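# Lay the towel flat beside the basket, long sides forward

## Task

Finish with the towel's long edges running straight away from the robot toward the far edge of the table, spread out flat as a single layer, entirely on the table top and, viewed from overhead, not overlapping the basket. The basket must stay upright with all of its base resting on the table. Both hands must have released everything and pulled away at the end.

## Robot and tools

Robot: two arms, left_arm and right_arm, each ending in a four-digit hand with index, middle and ring fingers and a thumb. left_arm has a left hand and right_arm a right hand, and the two are mirror images. Each arm has a wrist camera. The fixed cameras are cam_head_left, cam_head_right and cam_high, and the wrist cameras are cam_left_wrist and cam_right_wrist. All images are 672x504.

Frames: the scene frame has its origin at table-top height, halfway between the arms' nominal bases. +x points out over the table, +z points up, and left_arm is on the +y side. Image left and right do not follow arm names. The calibrated bases are left_arm at (+0.012, +0.317, +0.024) m and right_arm at (+0.008, -0.301, +0.047) m, each turned only slightly about z. Reported hand poses, velocities and targets are in each arm's own base frame. Fixed cameras and the table use the scene frame.

Hand point axes (right hand): +z runs along the straight fingers toward the tips, +y comes out of the palm face, and +x crosses the palm away from the thumb. On the left hand +x points toward the thumb. A rigid mast near the wrist on the palm side can strike objects.

execute_actions(actions, cameras): actions is a list of actions, run in order. Each action is up to 15 rows, and each row is one 1/30 s step. A short action repeats its final row for the remaining steps, so every action lasts 0.5 s. Each row is a single flat list of 48 numbers covering both arms, each number in [-1, 1], even when only one arm moves. The order is:
- left arm: dx, dy, dz, rx, ry, rz;
- left hand: 16 motor numbers;
- left hand: current_limit, then speed;
- the same 24 numbers for the right arm and hand.

The six arm numbers are an offset, not a pose. They are measured in the axes of that arm's Hand target as it stood when the action began. Every row counts from that same start, not from the previous row. A later action starts from the new target, so sending the same offset again moves the hand further. In scale, 1.0 equals 0.6 m of translation or 180 degrees of rotation. rx, ry and rz together form one rotation vector. Each step, commanded orientation is limited to within 40 degrees of the measured orientation. The hand point often stops short of its target. Sending all zeros asks for the target again. If the hand still stops short, send the remaining gap as a new offset. The elbow sags under load, so aim somewhat higher. To end a push against something, command the target back past the hand point.

Hand numbers are absolute goals, not offsets. Each is a hinge angle scaled linearly between the hinge's stops. The 16 motors, in order, are index_mcp, index_abd, index_pip, index_dip, middle_mcp, middle_abd, middle_pip, middle_dip, ring_mcp, ring_abd, ring_pip, ring_dip, thumb_cmc, thumb_axl, thumb_mcp, thumb_ipl. Moving toward -1 curls a finger toward the palm. The straight-finger values are _mcp +0.75, _abd 0, _pip +0.58 and _dip +0.70.

As a shortcut, put grasp numbers a, b, c, d in the first four slots and exact zeros in the other twelve:
- a curls index and middle at their outer joints;
- b bends all three fingers at the knuckle;
- c brings the thumb across the palm;
- d curls the ring finger.
All zeros gives the open hand. To send single motors to 0, write 0.001 somewhere so the hand is not read as grasp numbers. A zero is a real goal, so to keep a hand unchanged, resend its hand_goal, hand_current_limit and hand_speed. current_limit maps -1 to 0 mA and +1 to 550 mA. speed sets the finger speed as (speed+1)/2 of 8.5 rad/s. Both start at +0.4 and -0.6, and the last value sent stays in force.

A finger presses only when its goal lies past the object's surface. Results list, per motor in the order above: hand_goal, hand_measured, hand_current_ma and hand_state (moving, goal, blocked or overload). Spending about 5 s at 495 mA or more shuts a motor down for 10 s, so do not squeeze harder than needed.

Cameras: images are returned only when actions is empty or cameras names them. Use ["all"] for every camera, or [] or null for none. An unknown camera name voids the call.

Other result fields: end_effector_position (m), end_effector_quat_wxyz, Hand target (the new base for later offsets), joint positions, velocities ("within noise" means at rest) and torques. Joints 3 and 4 wrap at ±28 N m. A position a few centimetres off target is normal and does not by itself mean contact.

zoom_image(camera, region): gives a closer look at part of that camera's latest image. region is [x0, y0, x1, y1] in pixels from the top-left corner, at most 504 by 504.

read_manual(section): returns licence texts only.

finished_scene(scene): ends the scene for good. Call it only once the towel is in place and both hands are empty and away from it.

Avoid:
- knocking anything off the table;
- tipping the basket;
- striking the table or other fixed objects hard;
- any contact or pressing between the two arms, including one hand closing on the other's fingers;
- releasing things while they are still moving.

Holding a load, reaching far out or pushing against an unreachable target heats the motors. A MOTOR HOT line is the warning; at 100 °C the arm goes limp for 30 to 60 s. If an arm stops, any hand commands sent during the stop are discarded. The scene keeps running while you think, and the robot holds your last command.

Each tool is called after "Call:" in YAML: its name, and indented under it one key for each argument.

## Session

Call:
execute_actions:
  actions: []

Scene clock: 0.00 s.
left_arm: end_effector_position=(+0.6846, -0.1004, +0.2091) hand_goal=(+0.754, +0.000, +0.576, +0.696, +0.754, +0.000, +0.576, +0.696, +0.754, +0.000, +0.576, +0.696, +0.714, +0.678, +0.226, +0.168) hand_measured=(+0.754, +0.000, +0.576, +0.696, +0.754, +0.000, +0.576, +0.696, +0.754, +0.000, +0.576, +0.696, +0.714, +0.678, +0.226, +0.168) hand_current_ma=(+0, +0, +0, +0, +0, +0, +0, +0, +0, +0, +0, +0, +0, +0, +0, +0) hand_state=(goal, goal, goal, goal, goal, goal, goal, goal, goal, overload, goal, goal, goal, goal, goal, goal) hand_current_limit=0.40 hand_speed=-0.60 end_effector_quat_wxyz=(+0.082, +0.192, +0.977, -0.043) | right_arm: end_effector_position=(+0.1816, +0.2978, +0.1111) hand_goal=(+0.754, +0.000, +0.576, +0.696, +0.754, +0.000, +0.576, +0.696, +0.754, +0.000, +0.576, +0.696, +0.714, +0.678, +0.226, +0.168) hand_measured=(+0.754, +0.000, +0.576, +0.696, +0.754, +0.000, +0.576, +0.696, +0.754, +0.000, +0.576, +0.696, +0.714, +0.678, +0.226, +0.168) hand_current_ma=(+0, +0, +0, +0, +0, +0, +0, +0, +0, +0, +0, +0, +0, +0, +0, +0) hand_state=(goal, goal, goal, goal, goal, goal, goal, goal, goal, goal, goal, goal, goal, goal, goal, goal) hand_current_limit=0.40 hand_speed=-0.60 end_effector_quat_wxyz=(+0.516, -0.296, +0.785, +0.173)
Joint positions: left_arm=[-0.252 2.118 2.23 -1.513 0.076 -1.44] | right_arm=[0.87 0.849 0.083 0.341 0.17 -1.532]
Joint velocities: within noise
Joint torques (N m): no reading
Heat: left arm: hottest waist 22 °C; right arm: hottest waist 24 °C.
Hand target: left_arm +0.6894, -0.1016, +0.2288; +0.103, +0.193, +0.975, -0.044 | right_arm +0.1875, +0.3048, +0.1265; +0.528, -0.292, +0.777, +0.180

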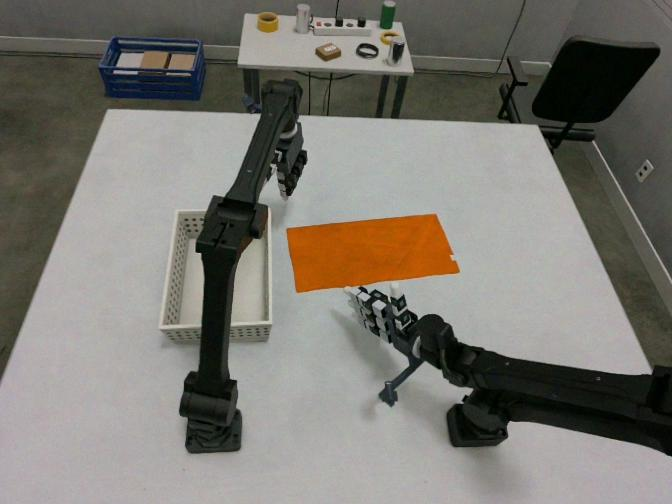

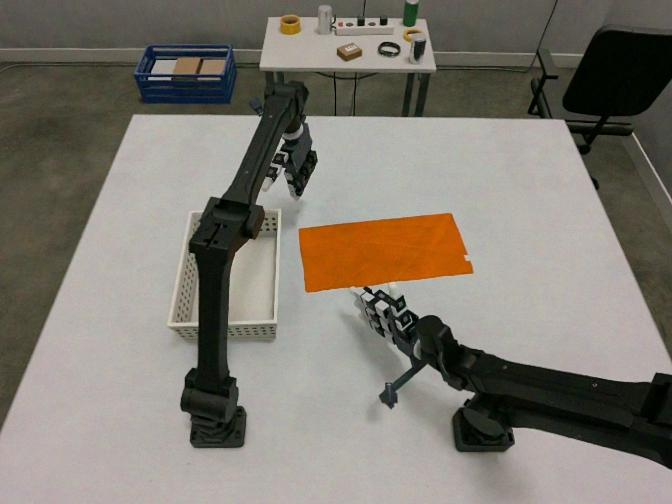

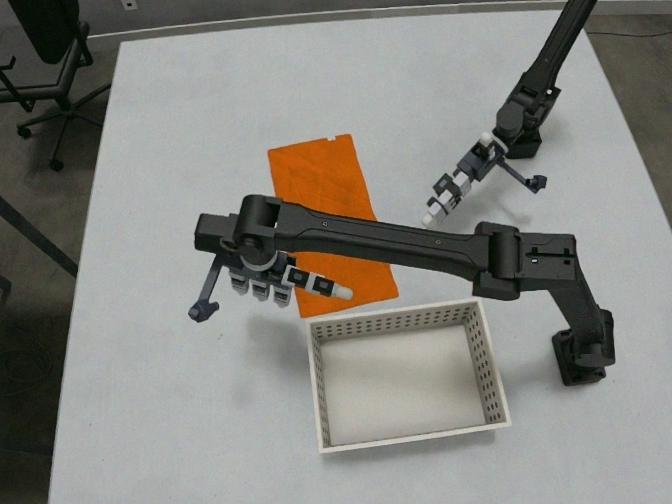

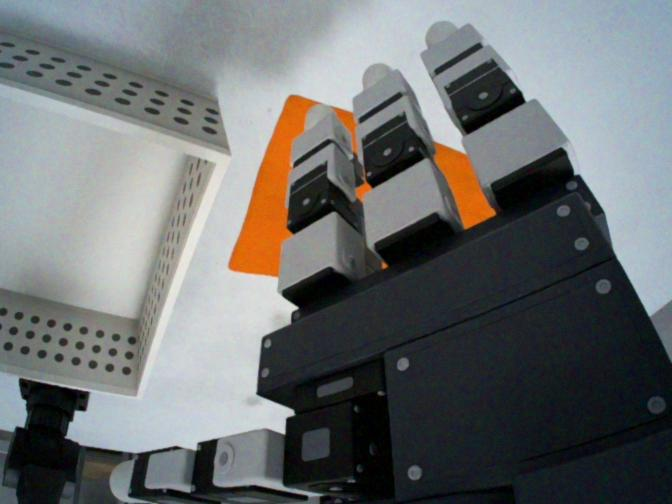

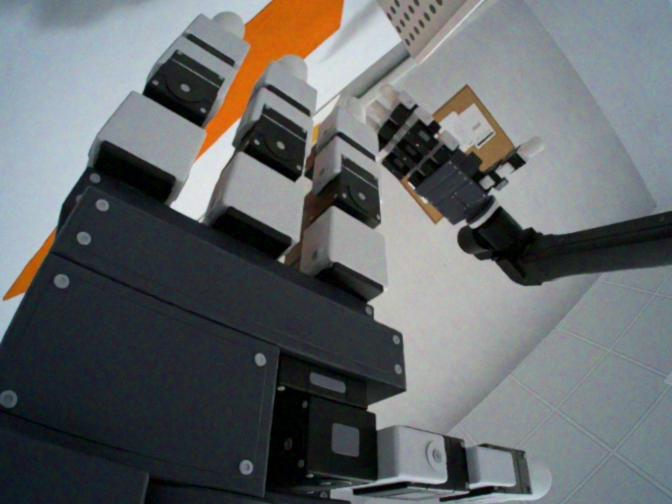

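Call:
zoom_image:
  camera: "cam_head_left"
  region: [250, 180, 490, 360]

Call:
zoom_image:
  camera: "cam_high"
  region: [230, 110, 530, 350]

Scaled by 2.100 from the camera's 672x504 image, which has a finer 960x720 frame.

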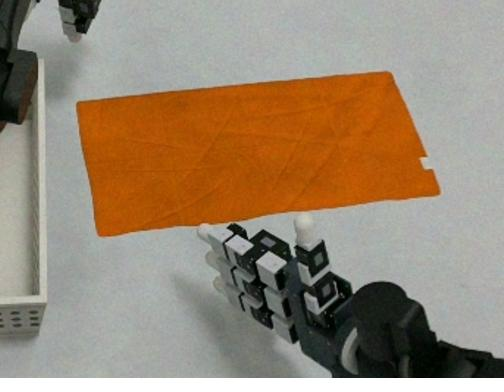

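Scaled by 1.680 from the camera's 672x504 image, which has a finer 960x720 frame.

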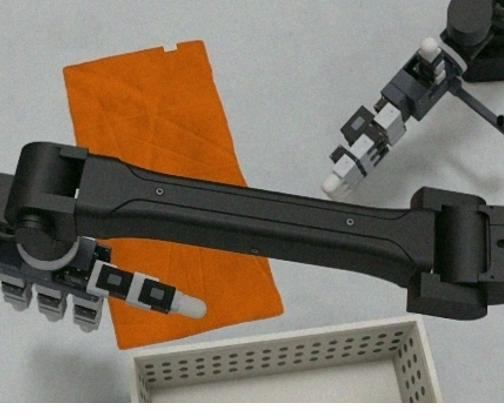

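Call:
execute_actions:
  actions:
    - [[0,0,-0.04,0,0,0,0,0,0,0,0,0,0,0,0,0,0,0,0,0,0,0,0.4,-0.6,-0.0347,-0.0863,0.0217,0,0,0,0,0,0,0,0,0,0,0,0,0,0,0,0,0,0,0,0.4,-0.6]]

Scene clock: 333.07 s.
left_arm: end_effector_position=(+0.6788, -0.0989, +0.2181) hand_goal=(+0.750, +0.000, +0.580, +0.700, +0.750, +0.000, +0.580, +0.700, +0.750, +0.000, +0.580, +0.700, +0.710, +0.680, +0.230, +0.170) hand_measured=(+0.750, +0.000, +0.576, +0.698, +0.750, +0.000, +0.576, +0.698, +0.750, +0.000, +0.576, +0.698, +0.712, +0.678, +0.224, +0.168) hand_current_ma=(+1, +0, -5, -4, +1, +0, -5, -3, +1, +0, -5, -3, +3, -4, -16, -5) hand_state=(goal, goal, goal, goal, goal, goal, goal, goal, goal, overload, goal, goal, goal, goal, goal, goal) hand_current_limit=0.40 hand_speed=-0.60 end_effector_quat_wxyz=(+0.073, +0.192, +0.978, -0.042) | right_arm: end_effector_position=(+0.2260, +0.2664, +0.1235) hand_goal=(+0.750, +0.000, +0.580, +0.700, +0.750, +0.000, +0.580, +0.700, +0.750, +0.000, +0.580, +0.700, +0.710, +0.680, +0.230, +0.170) hand_measured=(+0.752, -0.002, +0.578, +0.696, +0.752, -0.002, +0.578, +0.696, +0.752, -0.002, +0.578, +0.698, +0.712, +0.678, +0.226, +0.168) hand_current_ma=(+0, +0, +0, -1, +0, +0, +0, -1, +0, +0, +0, -1, +0, -1, -2, -1) hand_state=(goal, goal, goal, goal, goal, goal, goal, goal, goal, goal, goal, goal, goal, goal, goal, goal) hand_current_limit=0.40 hand_speed=-0.60 end_effector_quat_wxyz=(+0.513, -0.282, +0.791, +0.177)
Joint positions: left_arm=[-0.252 2.118 2.255 -1.557 0.076 -1.44] | right_arm=[0.573 0.859 0.124 0.31 -0.094 -1.624]
Joint torques (N m): left_arm=[0.44 -23.18 12.18 0.38 0.1 0.03] | right_arm=[0.97 -1.38 12.59 2.76 -0.26 -0.08]
Heat: left arm: hottest shoulder 37 °C; right arm: hottest elbow 31 °C.
Hand target: left_arm +0.6850, -0.0986, +0.2522; +0.103, +0.193, +0.975, -0.044 | right_arm +0.2358, +0.2784, +0.1423; +0.528, -0.292, +0.777, +0.180
Off the commanded pose: left_arm 0.035 m, 3 deg | right_arm 0.024 m, 3 deg.

Call:
execute_actions:
  actions:
    - [[0.0623,-0.0588,-0.0129,0,0,0,0,0,0,0,0,0,0,0,0,0,0,0,0,0,0,0,0.4,-0.6,-0.0347,-0.0863,0.0217,0,0,0,0,0,0,0,0,0,0,0,0,0,0,0,0,0,0,0,0.4,-0.6]]
    - [[0.0623,-0.0588,-0.0129,0,0,0,0,0,0,0,0,0,0,0,0,0,0,0,0,0,0,0,0.4,-0.6,-0.0347,-0.0863,0.0217,0,0,0,0,0,0,0,0,0,0,0,0,0,0,0,0,0,0,0,0.4,-0.6]]
    - [[0.0623,-0.0588,-0.0129,0,0,0,0,0,0,0,0,0,0,0,0,0,0,0,0,0,0,0,0.4,-0.6,-0.0347,-0.0863,0.0217,0,0,0,0,0,0,0,0,0,0,0,0,0,0,0,0,0,0,0,0.4,-0.6]]
    - [[0.0623,-0.0588,-0.0129,0,0,0,0,0,0,0,0,0,0,0,0,0,0,0,0,0,0,0,0.4,-0.6,-0.0347,-0.0863,0.0217,0,0,0,0,0,0,0,0,0,0,0,0,0,0,0,0,0,0,0,0.4,-0.6]]
    - [[0,0,0,-0.0136,0.0333,-0.057,0,0,0,0,0,0,0,0,0,0,0,0,0,0,0,0,0.4,-0.6,-0.0347,-0.0863,0.0217,0,0,0,0,0,0,0,0,0,0,0,0,0,0,0,0,0,0,0,0.4,-0.6]]
    - [[0,0,0,-0.0136,0.0333,-0.057,0,0,0,0,0,0,0,0,0,0,0,0,0,0,0,0,0.4,-0.6,-0.0347,-0.0863,0.0217,0,0,0,0,0,0,0,0,0,0,0,0,0,0,0,0,0,0,0,0.4,-0.6]]
    - [[0,0,0,0,0,0,0,0,0,0,0,0,0,0,0,0,0,0,0,0,0,0,0.4,-0.6,-0.0347,-0.0863,0.0217,0,0,0,0,0,0,0,0,0,0,0,0,0,0,0,0,0,0,0,0.4,-0.6]]
    - [[0,0,0,0,0,0,0,0,0,0,0,0,0,0,0,0,0,0,0,0,0,0,0.4,-0.6,0,0,0,0.0182,0.074,0.0305,0,0,0,0,0,0,0,0,0,0,0,0,0,0,0,0,0.4,-0.6]]
    - [[0,0,0,0,0,0,0,0,0,0,0,0,0,0,0,0,0,0,0,0,0,0,0.4,-0.6,0,0,0,0.0182,0.074,0.0305,0,0,0,0,0,0,0,0,0,0,0,0,0,0,0,0,0.4,-0.6]]
    - [[0,0,0,0,0,0,0,0,0,0,0,0,0,0,0,0,0,0,0,0,0,0,0.4,-0.6,0,0,0,0.0182,0.074,0.0305,0,0,0,0,0,0,0,0,0,0,0,0,0,0,0,0,0.4,-0.6]]
    - [[0,0,0,0,0,0,0,0,0,0,0,0,0,0,0,0,0,0,0,0,0,0,0.4,-0.6,0,0,0,0.0182,0.074,0.0305,0,0,0,0,0,0,0,0,0,0,0,0,0,0,0,0,0.4,-0.6]]
    - [[0,0,0,0,0,0,0,0,0,0,0,0,0,0,0,0,0,0,0,0,0,0,0.4,-0.6,0,0,0,0.0182,0.074,0.0305,0,0,0,0,0,0,0,0,0,0,0,0,0,0,0,0,0.4,-0.6]]
  cameras: ["all"]

Scene clock: 368.47 s.
left_arm: end_effector_position=(+0.4833, -0.1690, +0.2406) hand_goal=(+0.750, +0.000, +0.580, +0.700, +0.750, +0.000, +0.580, +0.700, +0.750, +0.000, +0.580, +0.700, +0.710, +0.680, +0.230, +0.170) hand_measured=(+0.748, +0.000, +0.578, +0.698, +0.748, +0.000, +0.578, +0.698, +0.750, -0.012, +0.578, +0.698, +0.708, +0.678, +0.224, +0.168) hand_current_ma=(-3, +0, -4, -4, -2, +0, -3, -3, -1, +0, -3, -3, -2, -4, -13, -4) hand_state=(goal, goal, goal, goal, goal, goal, goal, goal, goal, overload, goal, goal, goal, goal, goal, goal) hand_current_limit=0.40 hand_speed=-0.60 end_effector_quat_wxyz=(-0.016, +0.027, +0.999, +0.007) | right_arm: end_effector_position=(+0.5605, +0.0887, +0.2392) hand_goal=(+0.750, +0.000, +0.580, +0.700, +0.750, +0.000, +0.580, +0.700, +0.750, +0.000, +0.580, +0.700, +0.710, +0.680, +0.230, +0.170) hand_measured=(+0.750, +0.000, +0.578, +0.698, +0.750, +0.000, +0.578, +0.698, +0.750, +0.000, +0.578, +0.698, +0.708, +0.678, +0.226, +0.168) hand_current_ma=(+0, +0, +0, -1, +0, +0, +0, -1, +0, +0, +0, -1, +0, -1, -2, +0) hand_state=(goal, goal, goal, goal, goal, goal, goal, goal, goal, goal, goal, goal, goal, goal, goal, goal) hand_current_limit=0.40 hand_speed=-0.60 end_effector_quat_wxyz=(-0.016, -0.091, +0.996, +0.004)
Joint positions: left_arm=[-0.47 1.844 1.869 -1.631 0.001 -1.986] | right_arm=[0.001 1.816 1.829 -1.615 -0.005 -1.752]
Joint torques (N m): left_arm=[0.97 -17.49 11.37 -0.36 -0.01 -0.17] | right_arm=[0.67 -17.08 13.71 -0.03 0.04 0.16]
Heat: left arm: hottest elbow 40 °C; right arm: hottest elbow 33 °C.
Hand target: left_arm +0.4897, -0.1699, +0.2564; +0.000, +0.015, +1.000, +0.000 | right_arm +0.5737, +0.0929, +0.2533; +0.000, -0.087, +0.996, +0.000
Off the commanded pose: left_arm 0.017 m, 2 deg | right_arm 0.020 m, 2 deg.

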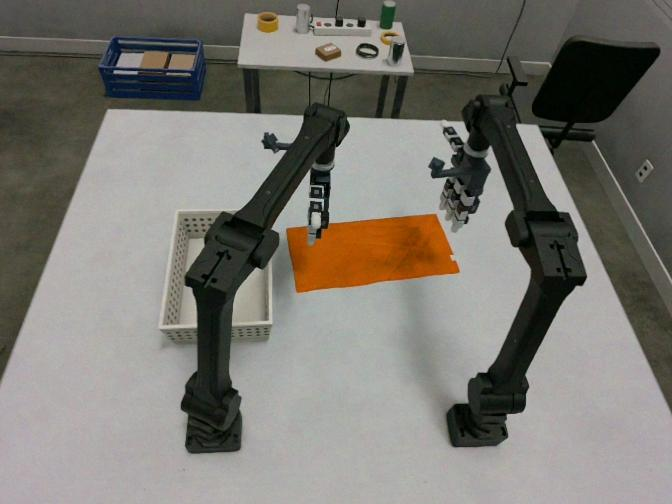

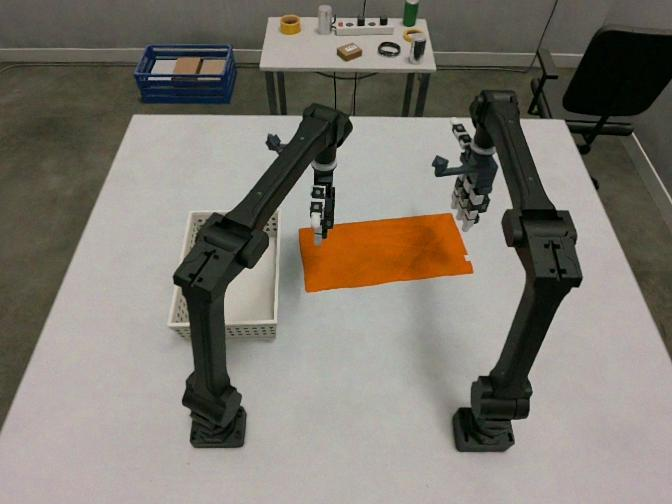

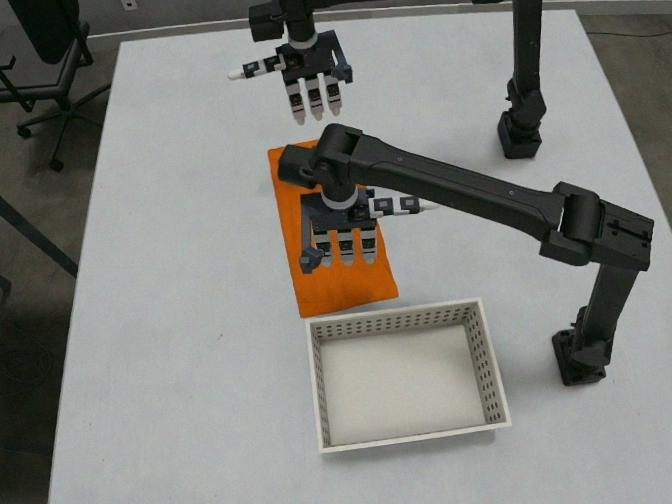

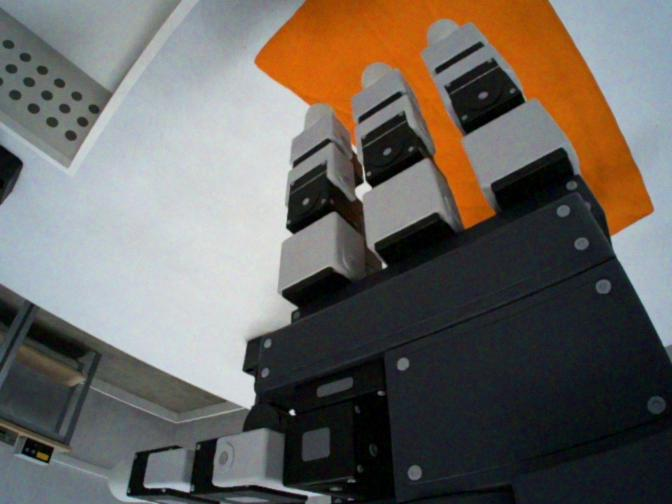

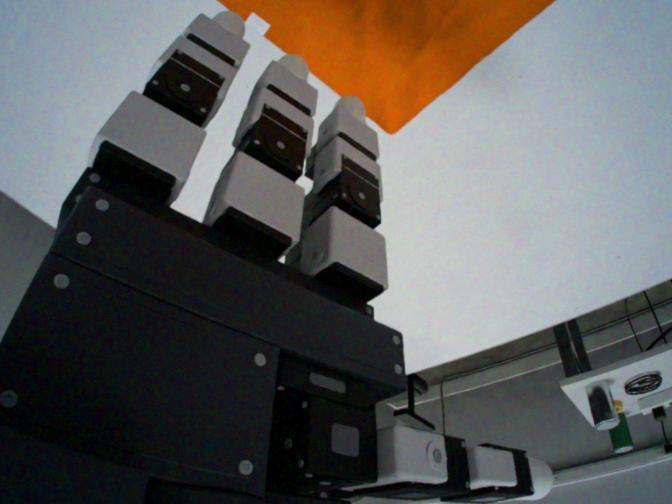

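Call:
zoom_image:
  camera: "cam_head_left"
  region: [270, 160, 490, 310]

Call:
zoom_image:
  camera: "cam_high"
  region: [230, 40, 450, 330]

Scaled by 2.291 from the camera's 672x504 image, which has a finer 960x720 frame.

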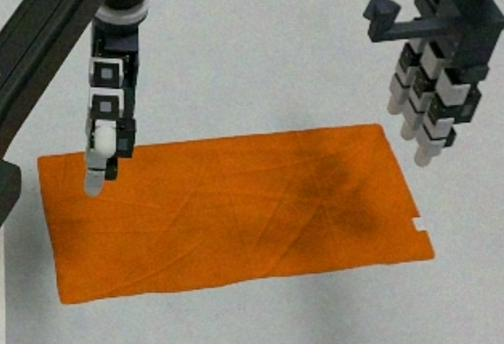

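Scaled by 1.738 from the camera's 672x504 image, which has a finer 960x720 frame.

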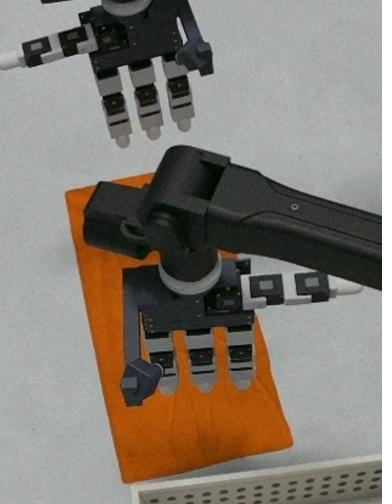

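Call:
execute_actions:
  actions:
    - [[0,0,0.0625,0,0,0,0,0,0,0,0,0,0,0,0,0,0,0,0,0,0,0,0.4,-0.6,0,0,0.079,0,0,0,0,0,0,0,0,0,0,0,0,0,0,0,0,0,0,0,0.4,-0.6]]
    - [[0,0,0.0625,0,0,0,0,0,0,0,0,0,0,0,0,0,0,0,0,0,0,0,0.4,-0.6,0,0,0.079,0,0,0,0,0,0,0,0,0,0,0,0,0,0,0,0,0,0,0,0.4,-0.6]]
  cameras: ["all"]

Call:
zoom_image:
  camera: "cam_head_left"
  region: [270, 160, 490, 310]

Call:
zoom_image:
  camera: "cam_high"
  region: [230, 40, 450, 330]

Scene clock: 432.67 s.
left_arm: end_effector_position=(+0.4850, -0.1699, +0.1750) hand_goal=(+0.750, +0.000, +0.580, +0.700, +0.750, +0.000, +0.580, +0.700, +0.750, +0.000, +0.580, +0.700, +0.710, +0.680, +0.230, +0.170) hand_measured=(+0.748, +0.000, +0.578, +0.698, +0.748, +0.000, +0.578, +0.698, +0.750, -0.010, +0.578, +0.698, +0.708, +0.678, +0.226, +0.168) hand_current_ma=(-2, +0, -4, -4, -2, +0, -3, -3, -1, +0, -3, -3, -2, -4, -10, -4) hand_state=(goal, goal, goal, goal, goal, goal, goal, goal, goal, overload, goal, goal, goal, goal, goal, goal) hand_current_limit=0.40 hand_speed=-0.60 end_effector_quat_wxyz=(-0.013, +0.027, +1.000, +0.006) | right_arm: end_effector_position=(+0.5676, +0.0885, +0.1545) hand_goal=(+0.750, +0.000, +0.580, +0.700, +0.750, +0.000, +0.580, +0.700, +0.750, +0.000, +0.580, +0.700, +0.710, +0.680, +0.230, +0.170) hand_measured=(+0.750, +0.000, +0.578, +0.698, +0.750, +0.000, +0.578, +0.698, +0.750, +0.000, +0.578, +0.698, +0.708, +0.678, +0.226, +0.168) hand_current_ma=(+0, +0, +0, -1, +0, +0, +0, -1, +0, +0, +0, -1, +0, -1, -2, +0) hand_state=(goal, goal, goal, goal, goal, goal, goal, goal, goal, goal, goal, goal, goal, goal, goal, goal) hand_current_limit=0.40 hand_speed=-0.60 end_effector_quat_wxyz=(-0.010, -0.090, +0.996, +0.003)
Joint positions: left_arm=[-0.47 1.855 1.714 -1.457 0.001 -1.986] | right_arm=[0.001 1.848 1.653 -1.395 -0.004 -1.751]
Joint torques (N m): left_arm=[0.73 -17.61 8.99 0.47 0.04 -0.21] | right_arm=[0.79 -18.67 9.8 0.83 0 0.15]
Heat: left arm: hottest elbow 43 °C; right arm: hottest elbow 38 °C.
Hand target: left_arm +0.4897, -0.1700, +0.1812; +0.000, +0.015, +1.000, +0.000 | right_arm +0.5738, +0.0930, +0.1586; +0.000, -0.087, +0.996, +0.000
Off the commanded pose: left_arm 0.008 m, 2 deg | right_arm 0.009 m, 1 deg.

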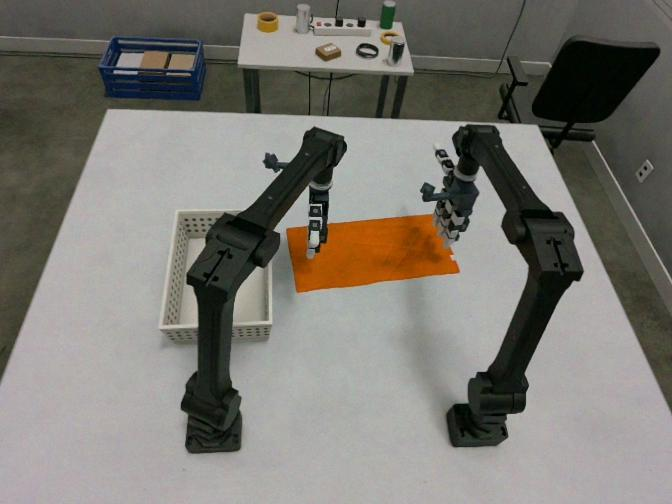

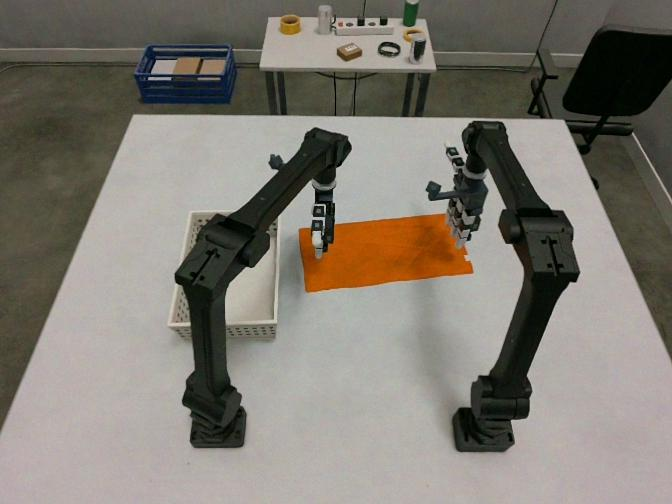

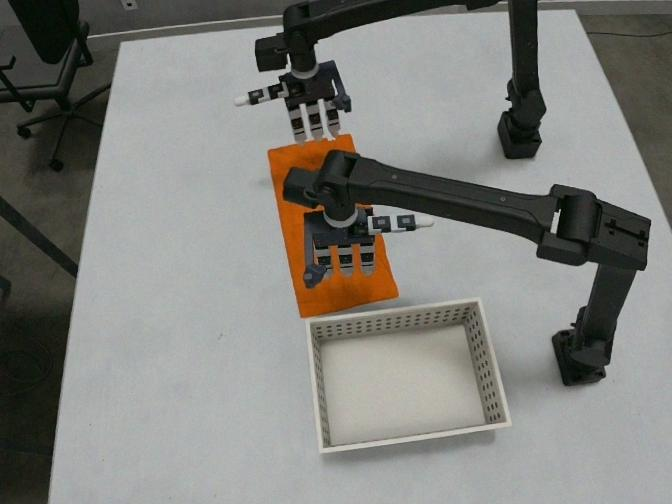

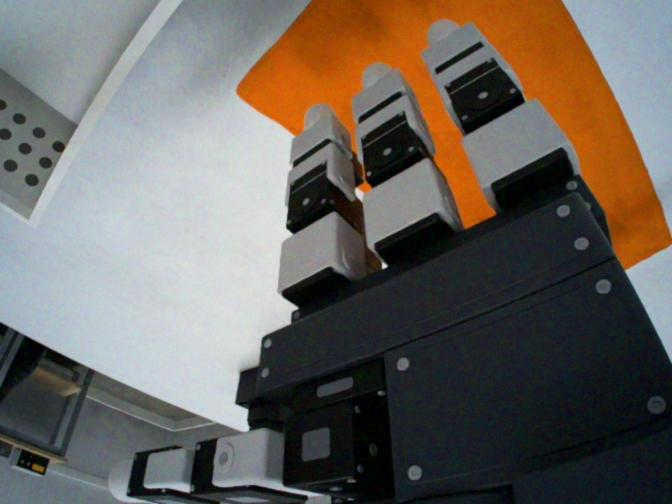

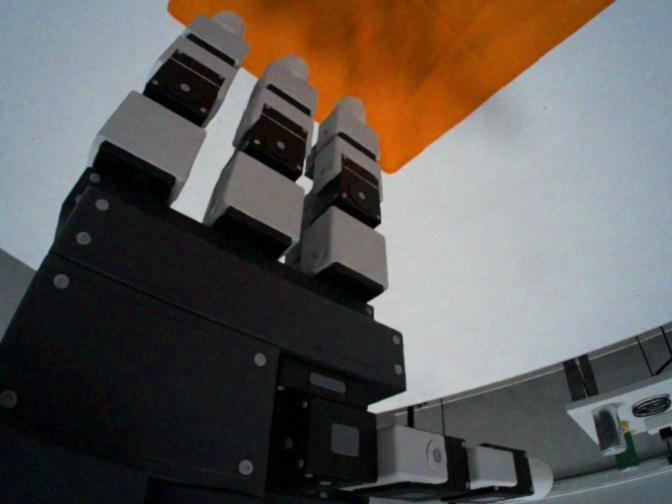

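Scaled by 2.291 from the camera's 672x504 image, which has a finer 960x720 frame.

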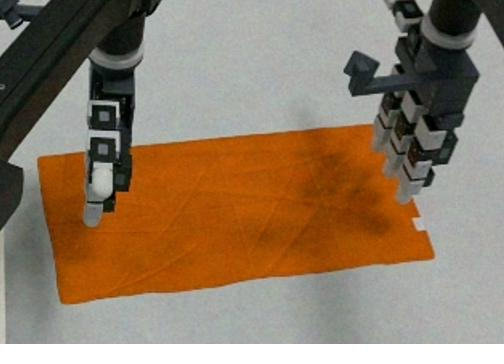

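Scaled by 1.738 from the camera's 672x504 image, which has a finer 960x720 frame.

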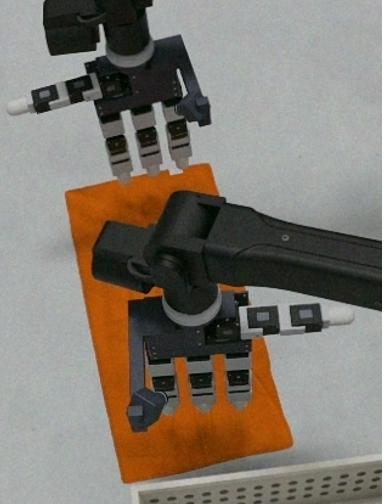

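Call:
execute_actions:
  actions:
    - [[0,0,0.0375,0,0,0,0,0,0,0,0,0,0,0,0,0,0,0,0,0,0,0,0.4,-0.6,0,0,0.04,0,0,0,0,0,0,0,0,0,0,0,0,0,0,0,0,0,0,0,0.4,-0.6]]
    - [[0,0,0.0375,0,0,0,0,0,0,0,0,0,0,0,0,0,0,0,0,0,0,0,0.4,-0.6,0,0,0.04,0,0,0,0,0,0,0,0,0,0,0,0,0,0,0,0,0,0,0,0.4,-0.6]]

Scene clock: 450.10 s.
left_arm: end_effector_position=(+0.4852, -0.1700, +0.1344) hand_goal=(+0.750, +0.000, +0.580, +0.700, +0.750, +0.000, +0.580, +0.700, +0.750, +0.000, +0.580, +0.700, +0.710, +0.680, +0.230, +0.170) hand_measured=(+0.748, +0.000, +0.578, +0.698, +0.748, +0.000, +0.578, +0.698, +0.750, -0.010, +0.578, +0.698, +0.708, +0.678, +0.226, +0.168) hand_current_ma=(-2, +0, -4, -4, -2, +0, -3, -3, -1, +0, -3, -3, -2, -4, -10, -4) hand_state=(goal, goal, goal, goal, goal, goal, goal, goal, goal, overload, goal, goal, goal, goal, goal, goal) hand_current_limit=0.40 hand_speed=-0.60 end_effector_quat_wxyz=(-0.009, +0.027, +1.000, +0.004) | right_arm: end_effector_position=(+0.5692, +0.0885, +0.1141) hand_goal=(+0.750, +0.000, +0.580, +0.700, +0.750, +0.000, +0.580, +0.700, +0.750, +0.000, +0.580, +0.700, +0.710, +0.680, +0.230, +0.170) hand_measured=(+0.750, +0.000, +0.578, +0.698, +0.750, +0.000, +0.578, +0.698, +0.750, +0.000, +0.578, +0.698, +0.708, +0.678, +0.226, +0.168) hand_current_ma=(+0, +0, +0, -1, +0, +0, +0, -1, +0, +0, +0, -1, +0, -1, -2, +0) hand_state=(goal, goal, goal, goal, goal, goal, goal, goal, goal, goal, goal, goal, goal, goal, goal, goal) hand_current_limit=0.40 hand_speed=-0.60 end_effector_quat_wxyz=(-0.002, -0.090, +0.996, +0.002)
Joint positions: left_arm=[-0.47 1.87 1.629 -1.348 0.001 -1.986] | right_arm=[0.001 1.869 1.574 -1.281 -0.004 -1.751]
Joint torques (N m): left_arm=[1.26 -17.44 8.75 0.51 0.03 -0.18] | right_arm=[0.73 -17.73 9.14 0.87 0.01 0.15]
Heat: left arm: hottest elbow 39 °C; right arm: hottest elbow 34 °C.
Hand target: left_arm +0.4898, -0.1700, +0.1364; +0.000, +0.015, +1.000, +0.000 | right_arm +0.5738, +0.0930, +0.1106; +0.000, -0.087, +0.996, +0.000
Off the commanded pose: left_arm 0.005 m, 2 deg | right_arm 0.007 m, 1 deg.

Call:
execute_actions:
  actions:
    - [[0,0,0.02,0,0,0,0,0,0,0,0,0,0,0,0,0,0,0,0,0,0,0,0.4,-0.6,0,0,0.02,0,0,0,0,0,0,0,0,0,0,0,0,0,0,0,0,0,0,0,0.4,-0.6]]
  cameras: ["all"]

Scene clock: 455.43 s.
left_arm: end_effector_position=(+0.4857, -0.1702, +0.1258) hand_goal=(+0.750, +0.000, +0.580, +0.700, +0.750, +0.000, +0.580, +0.700, +0.750, +0.000, +0.580, +0.700, +0.710, +0.680, +0.230, +0.170) hand_measured=(+0.748, +0.000, +0.578, +0.698, +0.748, +0.000, +0.578, +0.698, +0.750, -0.010, +0.578, +0.698, +0.708, +0.678, +0.226, +0.168) hand_current_ma=(-2, +0, -4, -4, -2, +0, -3, -3, -1, +0, -3, -3, -2, -4, -10, -4) hand_state=(goal, goal, goal, goal, goal, goal, goal, goal, goal, overload, goal, goal, goal, goal, goal, goal) hand_current_limit=0.40 hand_speed=-0.60 end_effector_quat_wxyz=(-0.006, +0.027, +1.000, +0.002) | right_arm: end_effector_position=(+0.5702, +0.0885, +0.1067) hand_goal=(+0.750, +0.000, +0.580, +0.700, +0.750, +0.000, +0.580, +0.700, +0.750, +0.000, +0.580, +0.700, +0.710, +0.680, +0.230, +0.170) hand_measured=(+0.750, +0.000, +0.578, +0.698, +0.750, +0.000, +0.578, +0.698, +0.750, +0.000, +0.578, +0.698, +0.708, +0.678, +0.226, +0.168) hand_current_ma=(+0, +0, +0, -1, +0, +0, +0, -1, +0, +0, +0, -1, +0, -1, -2, +0) hand_state=(goal, goal, goal, goal, goal, goal, goal, goal, goal, goal, goal, goal, goal, goal, goal, goal) hand_current_limit=0.40 hand_speed=-0.60 end_effector_quat_wxyz=(+0.002, -0.090, +0.996, +0.002)
Joint positions: left_arm=[-0.47 1.873 1.61 -1.32 0.001 -1.986] | right_arm=[0.001 1.873 1.559 -1.254 -0.004 -1.751]
Joint torques (N m): left_arm=[1.73 -16.32 8.28 0.77 0.05 -0.23] | right_arm=[0.67 -17.14 8.88 0.98 0.02 0.15]
Heat: left arm: hottest elbow 39 °C; right arm: hottest elbow 34 °C.
Hand target: left_arm +0.4898, -0.1700, +0.1243; +0.000, +0.015, +1.000, +0.000 | right_arm +0.5738, +0.0930, +0.0986; +0.000, -0.087, +0.996, +0.000
Off the commanded pose: left_arm 0.004 m, 1 deg | right_arm 0.010 m, 0 deg.

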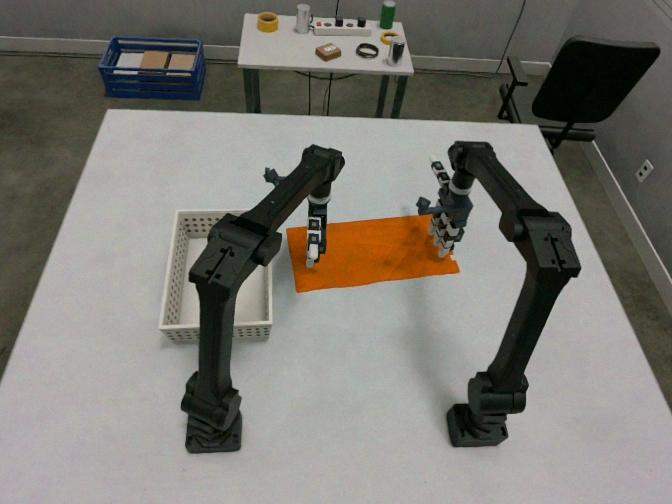

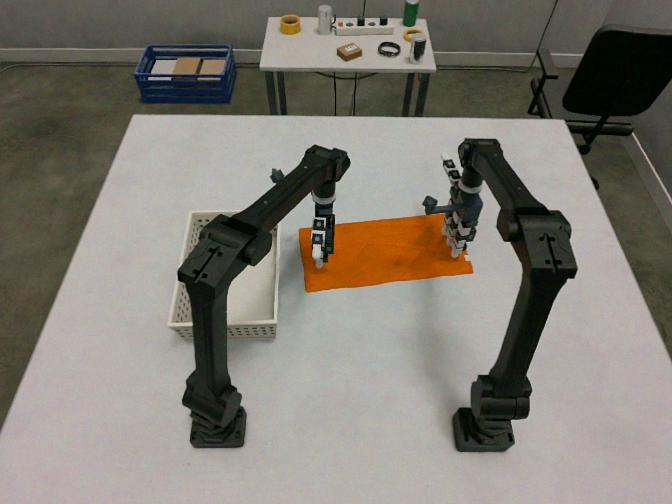

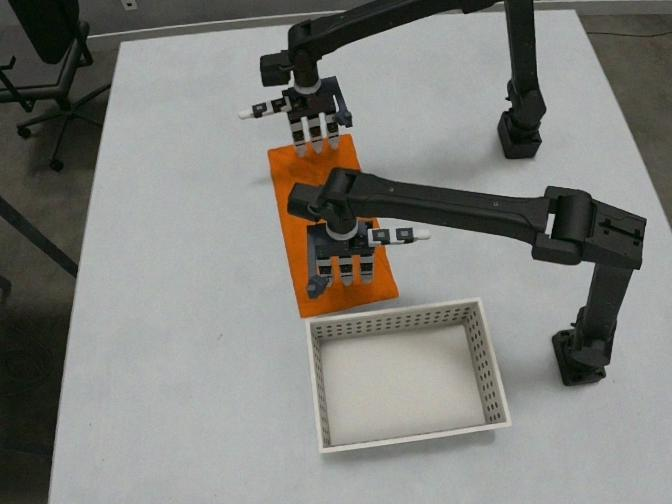

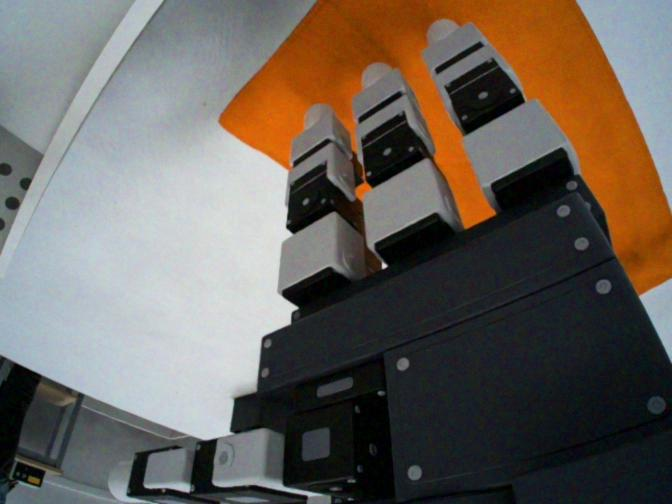

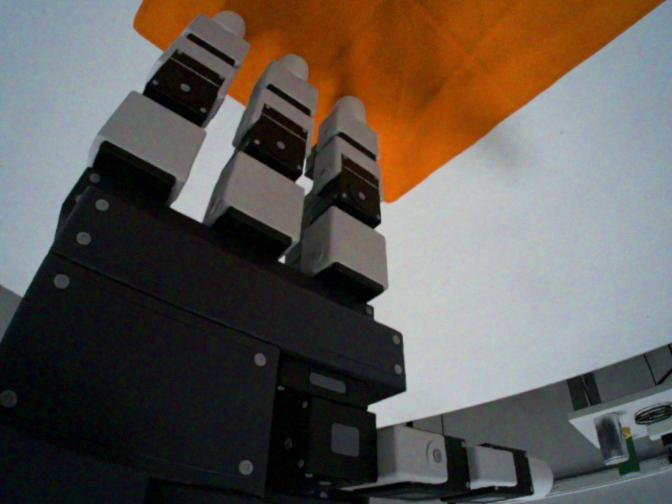

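Call:
execute_actions:
  actions:
    - [[0,0,0.013,0,0,0,0,0,0,0,0,0,0,0,0,0,0,0,0,0,0,0,0.4,-0.6,0,0,0.013,0,0,0,0,0,0,0,0,0,0,0,0,0,0,0,0,0,0,0,0.4,-0.6]]

Call:
execute_actions:
  actions:
    - [[0,0,0.013,0,0,0,0,0,0,0,0,0,0,0,0,0,0,0,0,0,0,0,0.4,-0.6,0,0,0.013,0,0,0,0,0,0,0,0,0,0,0,0,0,0,0,0,0,0,0,0.4,-0.6]]
  cameras: ["cam_head_left", "cam_high"]

Call:
zoom_image:
  camera: "cam_head_left"
  region: [270, 180, 490, 310]

Scene clock: 464.73 s.
left_arm: end_effector_position=(+0.4861, -0.1705, +0.1192) hand_goal=(+0.750, +0.000, +0.580, +0.700, +0.750, +0.000, +0.580, +0.700, +0.750, +0.000, +0.580, +0.700, +0.710, +0.680, +0.230, +0.170) hand_measured=(+0.748, +0.000, +0.578, +0.698, +0.748, +0.000, +0.578, +0.698, +0.750, -0.010, +0.578, +0.698, +0.708, +0.678, +0.226, +0.168) hand_current_ma=(-2, +0, -4, -4, -2, +0, -3, -3, -1, +0, -3, -3, -2, -4, -10, -4) hand_state=(goal, goal, goal, goal, goal, goal, goal, goal, goal, overload, goal, goal, goal, goal, goal, goal) hand_current_limit=0.40 hand_speed=-0.60 end_effector_quat_wxyz=(-0.004, +0.027, +1.000, +0.001) | right_arm: end_effector_position=(+0.5708, +0.0885, +0.0996) hand_goal=(+0.750, +0.000, +0.580, +0.700, +0.750, +0.000, +0.580, +0.700, +0.750, +0.000, +0.580, +0.700, +0.710, +0.680, +0.230, +0.170) hand_measured=(+0.750, +0.000, +0.578, +0.698, +0.750, +0.000, +0.578, +0.698, +0.750, +0.000, +0.578, +0.698, +0.708, +0.678, +0.226, +0.168) hand_current_ma=(+0, +0, +0, -1, +0, +0, +0, -1, +0, +0, +0, -1, +0, -1, -2, +0) hand_state=(goal, goal, goal, goal, goal, goal, goal, goal, goal, goal, goal, goal, goal, goal, goal, goal) hand_current_limit=0.40 hand_speed=-0.60 end_effector_quat_wxyz=(+0.003, -0.090, +0.996, +0.002)
Joint positions: left_arm=[-0.47 1.876 1.598 -1.301 0.001 -1.986] | right_arm=[0.001 1.879 1.548 -1.235 -0.004 -1.751]
Joint torques (N m): left_arm=[0.97 -16.85 8.16 0.75 0 -0.19] | right_arm=[0.79 -17.08 8.73 0.98 0.02 0.13]
Heat: left arm: hottest elbow 38 °C; right arm: hottest elbow 33 °C.
Hand target: left_arm +0.4897, -0.1700, +0.1165; +0.000, +0.015, +1.000, +0.000 | right_arm +0.5738, +0.0930, +0.0908; +0.000, -0.087, +0.996, +0.000
Off the commanded pose: left_arm 0.005 m, 1 deg | right_arm 0.010 m, 1 deg.

Scene clock: 465.43 s.
left_arm: end_effector_position=(+0.4862, -0.1705, +0.1114) hand_goal=(+0.750, +0.000, +0.580, +0.700, +0.750, +0.000, +0.580, +0.700, +0.750, +0.000, +0.580, +0.700, +0.710, +0.680, +0.230, +0.170) hand_measured=(+0.748, +0.000, +0.578, +0.698, +0.748, +0.000, +0.578, +0.698, +0.750, -0.010, +0.578, +0.698, +0.708, +0.678, +0.226, +0.168) hand_current_ma=(-2, +0, -4, -4, -2, +0, -3, -3, -1, +0, -3, -3, -2, -4, -10, -4) hand_state=(goal, goal, goal, goal, goal, goal, goal, goal, goal, overload, goal, goal, goal, goal, goal, goal) hand_current_limit=0.40 hand_speed=-0.60 end_effector_quat_wxyz=(-0.004, +0.027, +1.000, +0.001) | right_arm: end_effector_position=(+0.5719, +0.0885, +0.0945) hand_goal=(+0.750, +0.000, +0.580, +0.700, +0.750, +0.000, +0.580, +0.700, +0.750, +0.000, +0.580, +0.700, +0.710, +0.680, +0.230, +0.170) hand_measured=(+0.750, -0.002, +0.578, +0.698, +0.750, +0.000, +0.578, +0.698, +0.750, +0.000, +0.578, +0.698, +0.708, +0.678, +0.226, +0.168) hand_current_ma=(+0, +0, +0, -1, +0, +0, +0, -1, +0, +0, +0, -1, +0, -1, -2, +0) hand_state=(goal, goal, goal, goal, goal, goal, goal, goal, goal, goal, goal, goal, goal, goal, goal, goal) hand_current_limit=0.40 hand_speed=-0.60 end_effector_quat_wxyz=(+0.006, -0.090, +0.996, +0.001)
Joint positions: left_arm=[-0.47 1.882 1.586 -1.283 0.001 -1.986] | right_arm=[0.001 1.882 1.539 -1.216 -0.004 -1.751]
Joint torques (N m): left_arm=[0.44 -15.74 8.13 0.8 0.04 -0.21] | right_arm=[0.79 -16.79 8.57 0.96 0.03 0.14]
Heat: left arm: hottest elbow 38 °C; right arm: hottest elbow 33 °C.
Hand target: left_arm +0.4897, -0.1700, +0.1088; +0.000, +0.015, +1.000, +0.000 | right_arm +0.5738, +0.0930, +0.0831; +0.000, -0.087, +0.996, +0.000
Off the commanded pose: left_arm 0.004 m, 1 deg | right_arm 0.012 m, 1 deg.
Images, in order (width x height): cam_head_left 672x504, cam_high 672x504.

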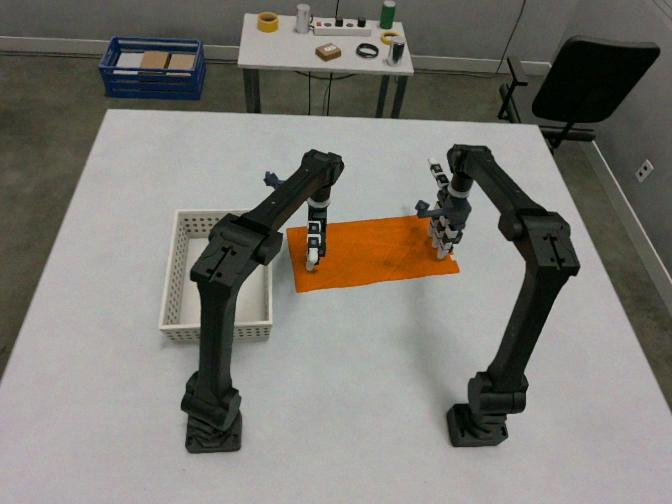

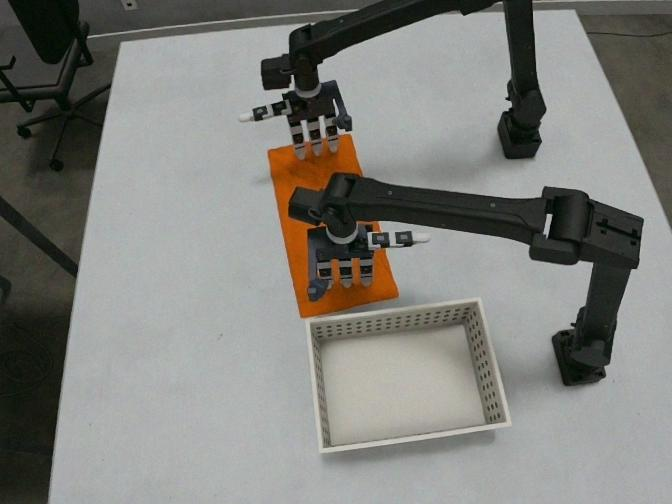

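Scaled by 2.291 from the camera's 672x504 image, which has a finer 960x720 frame.

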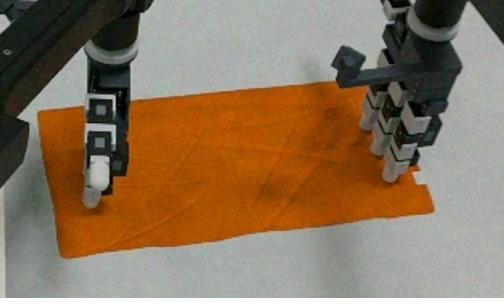

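Call:
execute_actions:
  actions:
    - [[0,0,0.013,0,0,0,0,0,0,0,0,0,0,0,0,0,0,0,0,0,0,0,0.4,-0.6,0,0,0.013,0,0,0,0,0,0,0,0,0,0,0,0,0,0,0,0,0,0,0,0.4,-0.6]]

Call:
execute_actions:
  actions:
    - [[0,0,0.013,0,0,0,0,0,0,0,0,0,0,0,0,0,0,0,0,0,0,0,0.4,-0.6,0,0,0.013,0,0,0,0,0,0,0,0,0,0,0,0,0,0,0,0,0,0,0,0.4,-0.6]]
  cameras: ["cam_head_left", "cam_high"]

Call:
zoom_image:
  camera: "cam_head_left"
  region: [270, 180, 490, 310]

Scene clock: 473.70 s.
left_arm: end_effector_position=(+0.4870, -0.1709, +0.1058) hand_goal=(+0.750, +0.000, +0.580, +0.700, +0.750, +0.000, +0.580, +0.700, +0.750, +0.000, +0.580, +0.700, +0.710, +0.680, +0.230, +0.170) hand_measured=(+0.748, +0.000, +0.578, +0.698, +0.748, +0.000, +0.578, +0.698, +0.748, -0.008, +0.578, +0.698, +0.708, +0.678, +0.226, +0.168) hand_current_ma=(-2, +0, -4, -4, -2, +0, -3, -3, -1, +0, -2, -3, -2, -4, -10, -4) hand_state=(goal, goal, goal, goal, goal, goal, goal, goal, goal, overload, goal, goal, goal, goal, goal, goal) hand_current_limit=0.40 hand_speed=-0.60 end_effector_quat_wxyz=(-0.001, +0.027, +1.000, +0.000) | right_arm: end_effector_position=(+0.5730, +0.0885, +0.0932) hand_goal=(+0.750, +0.000, +0.580, +0.700, +0.750, +0.000, +0.580, +0.700, +0.750, +0.000, +0.580, +0.700, +0.710, +0.680, +0.230, +0.170) hand_measured=(+0.748, -0.016, +0.578, +0.698, +0.750, +0.000, +0.578, +0.698, +0.750, +0.000, +0.578, +0.698, +0.708, +0.678, +0.226, +0.168) hand_current_ma=(-1, -11, +0, -1, +0, +0, +0, -1, +0, +0, +0, -1, +0, -1, -2, +0) hand_state=(goal, goal, goal, goal, goal, goal, goal, goal, goal, goal, goal, goal, goal, goal, goal, goal) hand_current_limit=0.40 hand_speed=-0.60 end_effector_quat_wxyz=(+0.009, -0.090, +0.996, +0.001)
Joint positions: left_arm=[-0.47 1.885 1.576 -1.264 0.001 -1.987] | right_arm=[0.001 1.882 1.535 -1.206 -0.004 -1.751]
Joint torques (N m): left_arm=[1.14 -16.21 8.42 0.51 0.05 -0.18] | right_arm=[0.79 -16.21 7.92 1.28 0.02 0.15]
Heat: left arm: hottest shoulder 36 °C; right arm: hottest elbow 32 °C.
Hand target: left_arm +0.4897, -0.1700, +0.1011; +0.000, +0.015, +1.000, +0.000 | right_arm +0.5738, +0.0930, +0.0753; +0.000, -0.087, +0.996, +0.000
Off the commanded pose: left_arm 0.006 m, 1 deg | right_arm 0.018 m, 1 deg.

Scene clock: 474.40 s.
left_arm: end_effector_position=(+0.4882, -0.1716, +0.1038) hand_goal=(+0.750, +0.000, +0.580, +0.700, +0.750, +0.000, +0.580, +0.700, +0.750, +0.000, +0.580, +0.700, +0.710, +0.680, +0.230, +0.170) hand_measured=(+0.748, +0.000, +0.578, +0.698, +0.748, +0.006, +0.578, +0.698, +0.746, +0.016, +0.578, +0.698, +0.708, +0.678, +0.226, +0.168) hand_current_ma=(-2, +0, -4, -4, -3, +9, -3, -3, -6, +0, -2, -3, -2, -4, -10, -4) hand_state=(goal, goal, goal, goal, goal, goal, goal, goal, goal, overload, goal, goal, goal, goal, goal, goal) hand_current_limit=0.40 hand_speed=-0.60 end_effector_quat_wxyz=(+0.002, +0.026, +1.000, -0.002) | right_arm: end_effector_position=(+0.5735, +0.0885, +0.0916) hand_goal=(+0.750, +0.000, +0.580, +0.700, +0.750, +0.000, +0.580, +0.700, +0.750, +0.000, +0.580, +0.700, +0.710, +0.680, +0.230, +0.170) hand_measured=(+0.746, -0.026, +0.578, +0.698, +0.750, -0.008, +0.578, +0.698, +0.750, +0.000, +0.578, +0.698, +0.708, +0.678, +0.226, +0.168) hand_current_ma=(-1, -23, +0, -1, +0, -3, +0, -1, +0, +0, +0, -1, +0, -1, -2, +0) hand_state=(goal, blocked, goal, goal, goal, goal, goal, goal, goal, goal, goal, goal, goal, goal, goal, goal) hand_current_limit=0.40 hand_speed=-0.60 end_effector_quat_wxyz=(+0.011, -0.091, +0.996, +0.001)
Joint positions: left_arm=[-0.47 1.885 1.572 -1.252 0.001 -1.987] | right_arm=[0.001 1.882 1.53 -1.197 -0.004 -1.751]
Joint torques (N m): left_arm=[0.38 -16.03 7.54 0.83 -0.06 -0.11] | right_arm=[0.91 -15.62 7.39 1.62 0.03 0.14]
Heat: left arm: hottest shoulder 36 °C; right arm: hottest elbow 32 °C.
Hand target: left_arm +0.4897, -0.1700, +0.0932; +0.000, +0.015, +1.000, +0.000 | right_arm +0.5738, +0.0931, +0.0675; +0.000, -0.087, +0.996, +0.000
Off the commanded pose: left_arm 0.011 m, 1 deg | right_arm 0.025 m, 1 deg.
Images, in order (width x height): cam_head_left 672x504, cam_high 672x504.

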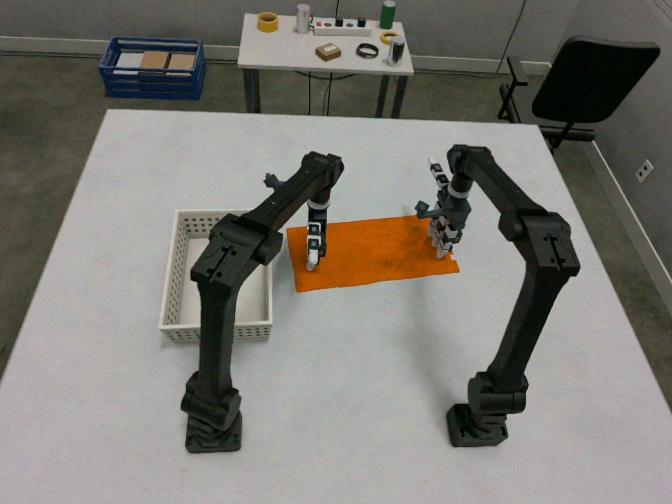

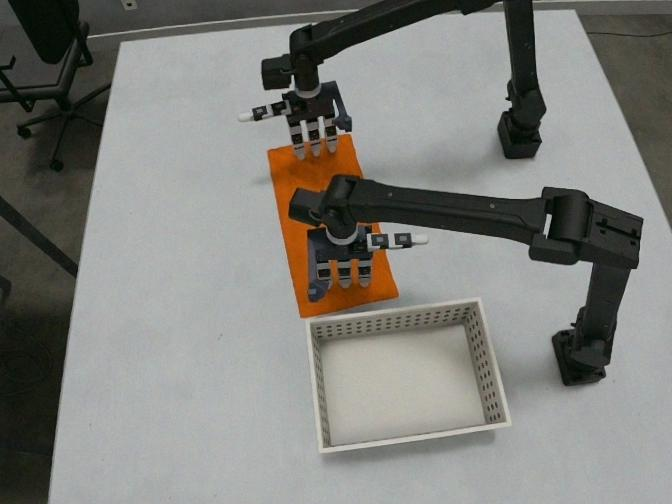

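Scaled by 2.291 from the camera's 672x504 image, which has a finer 960x720 frame.

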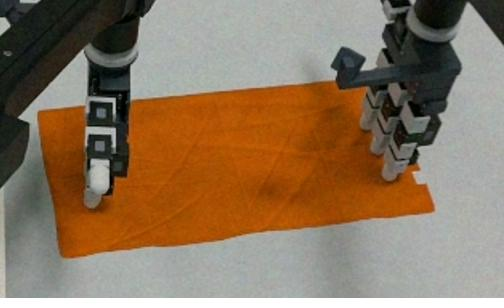

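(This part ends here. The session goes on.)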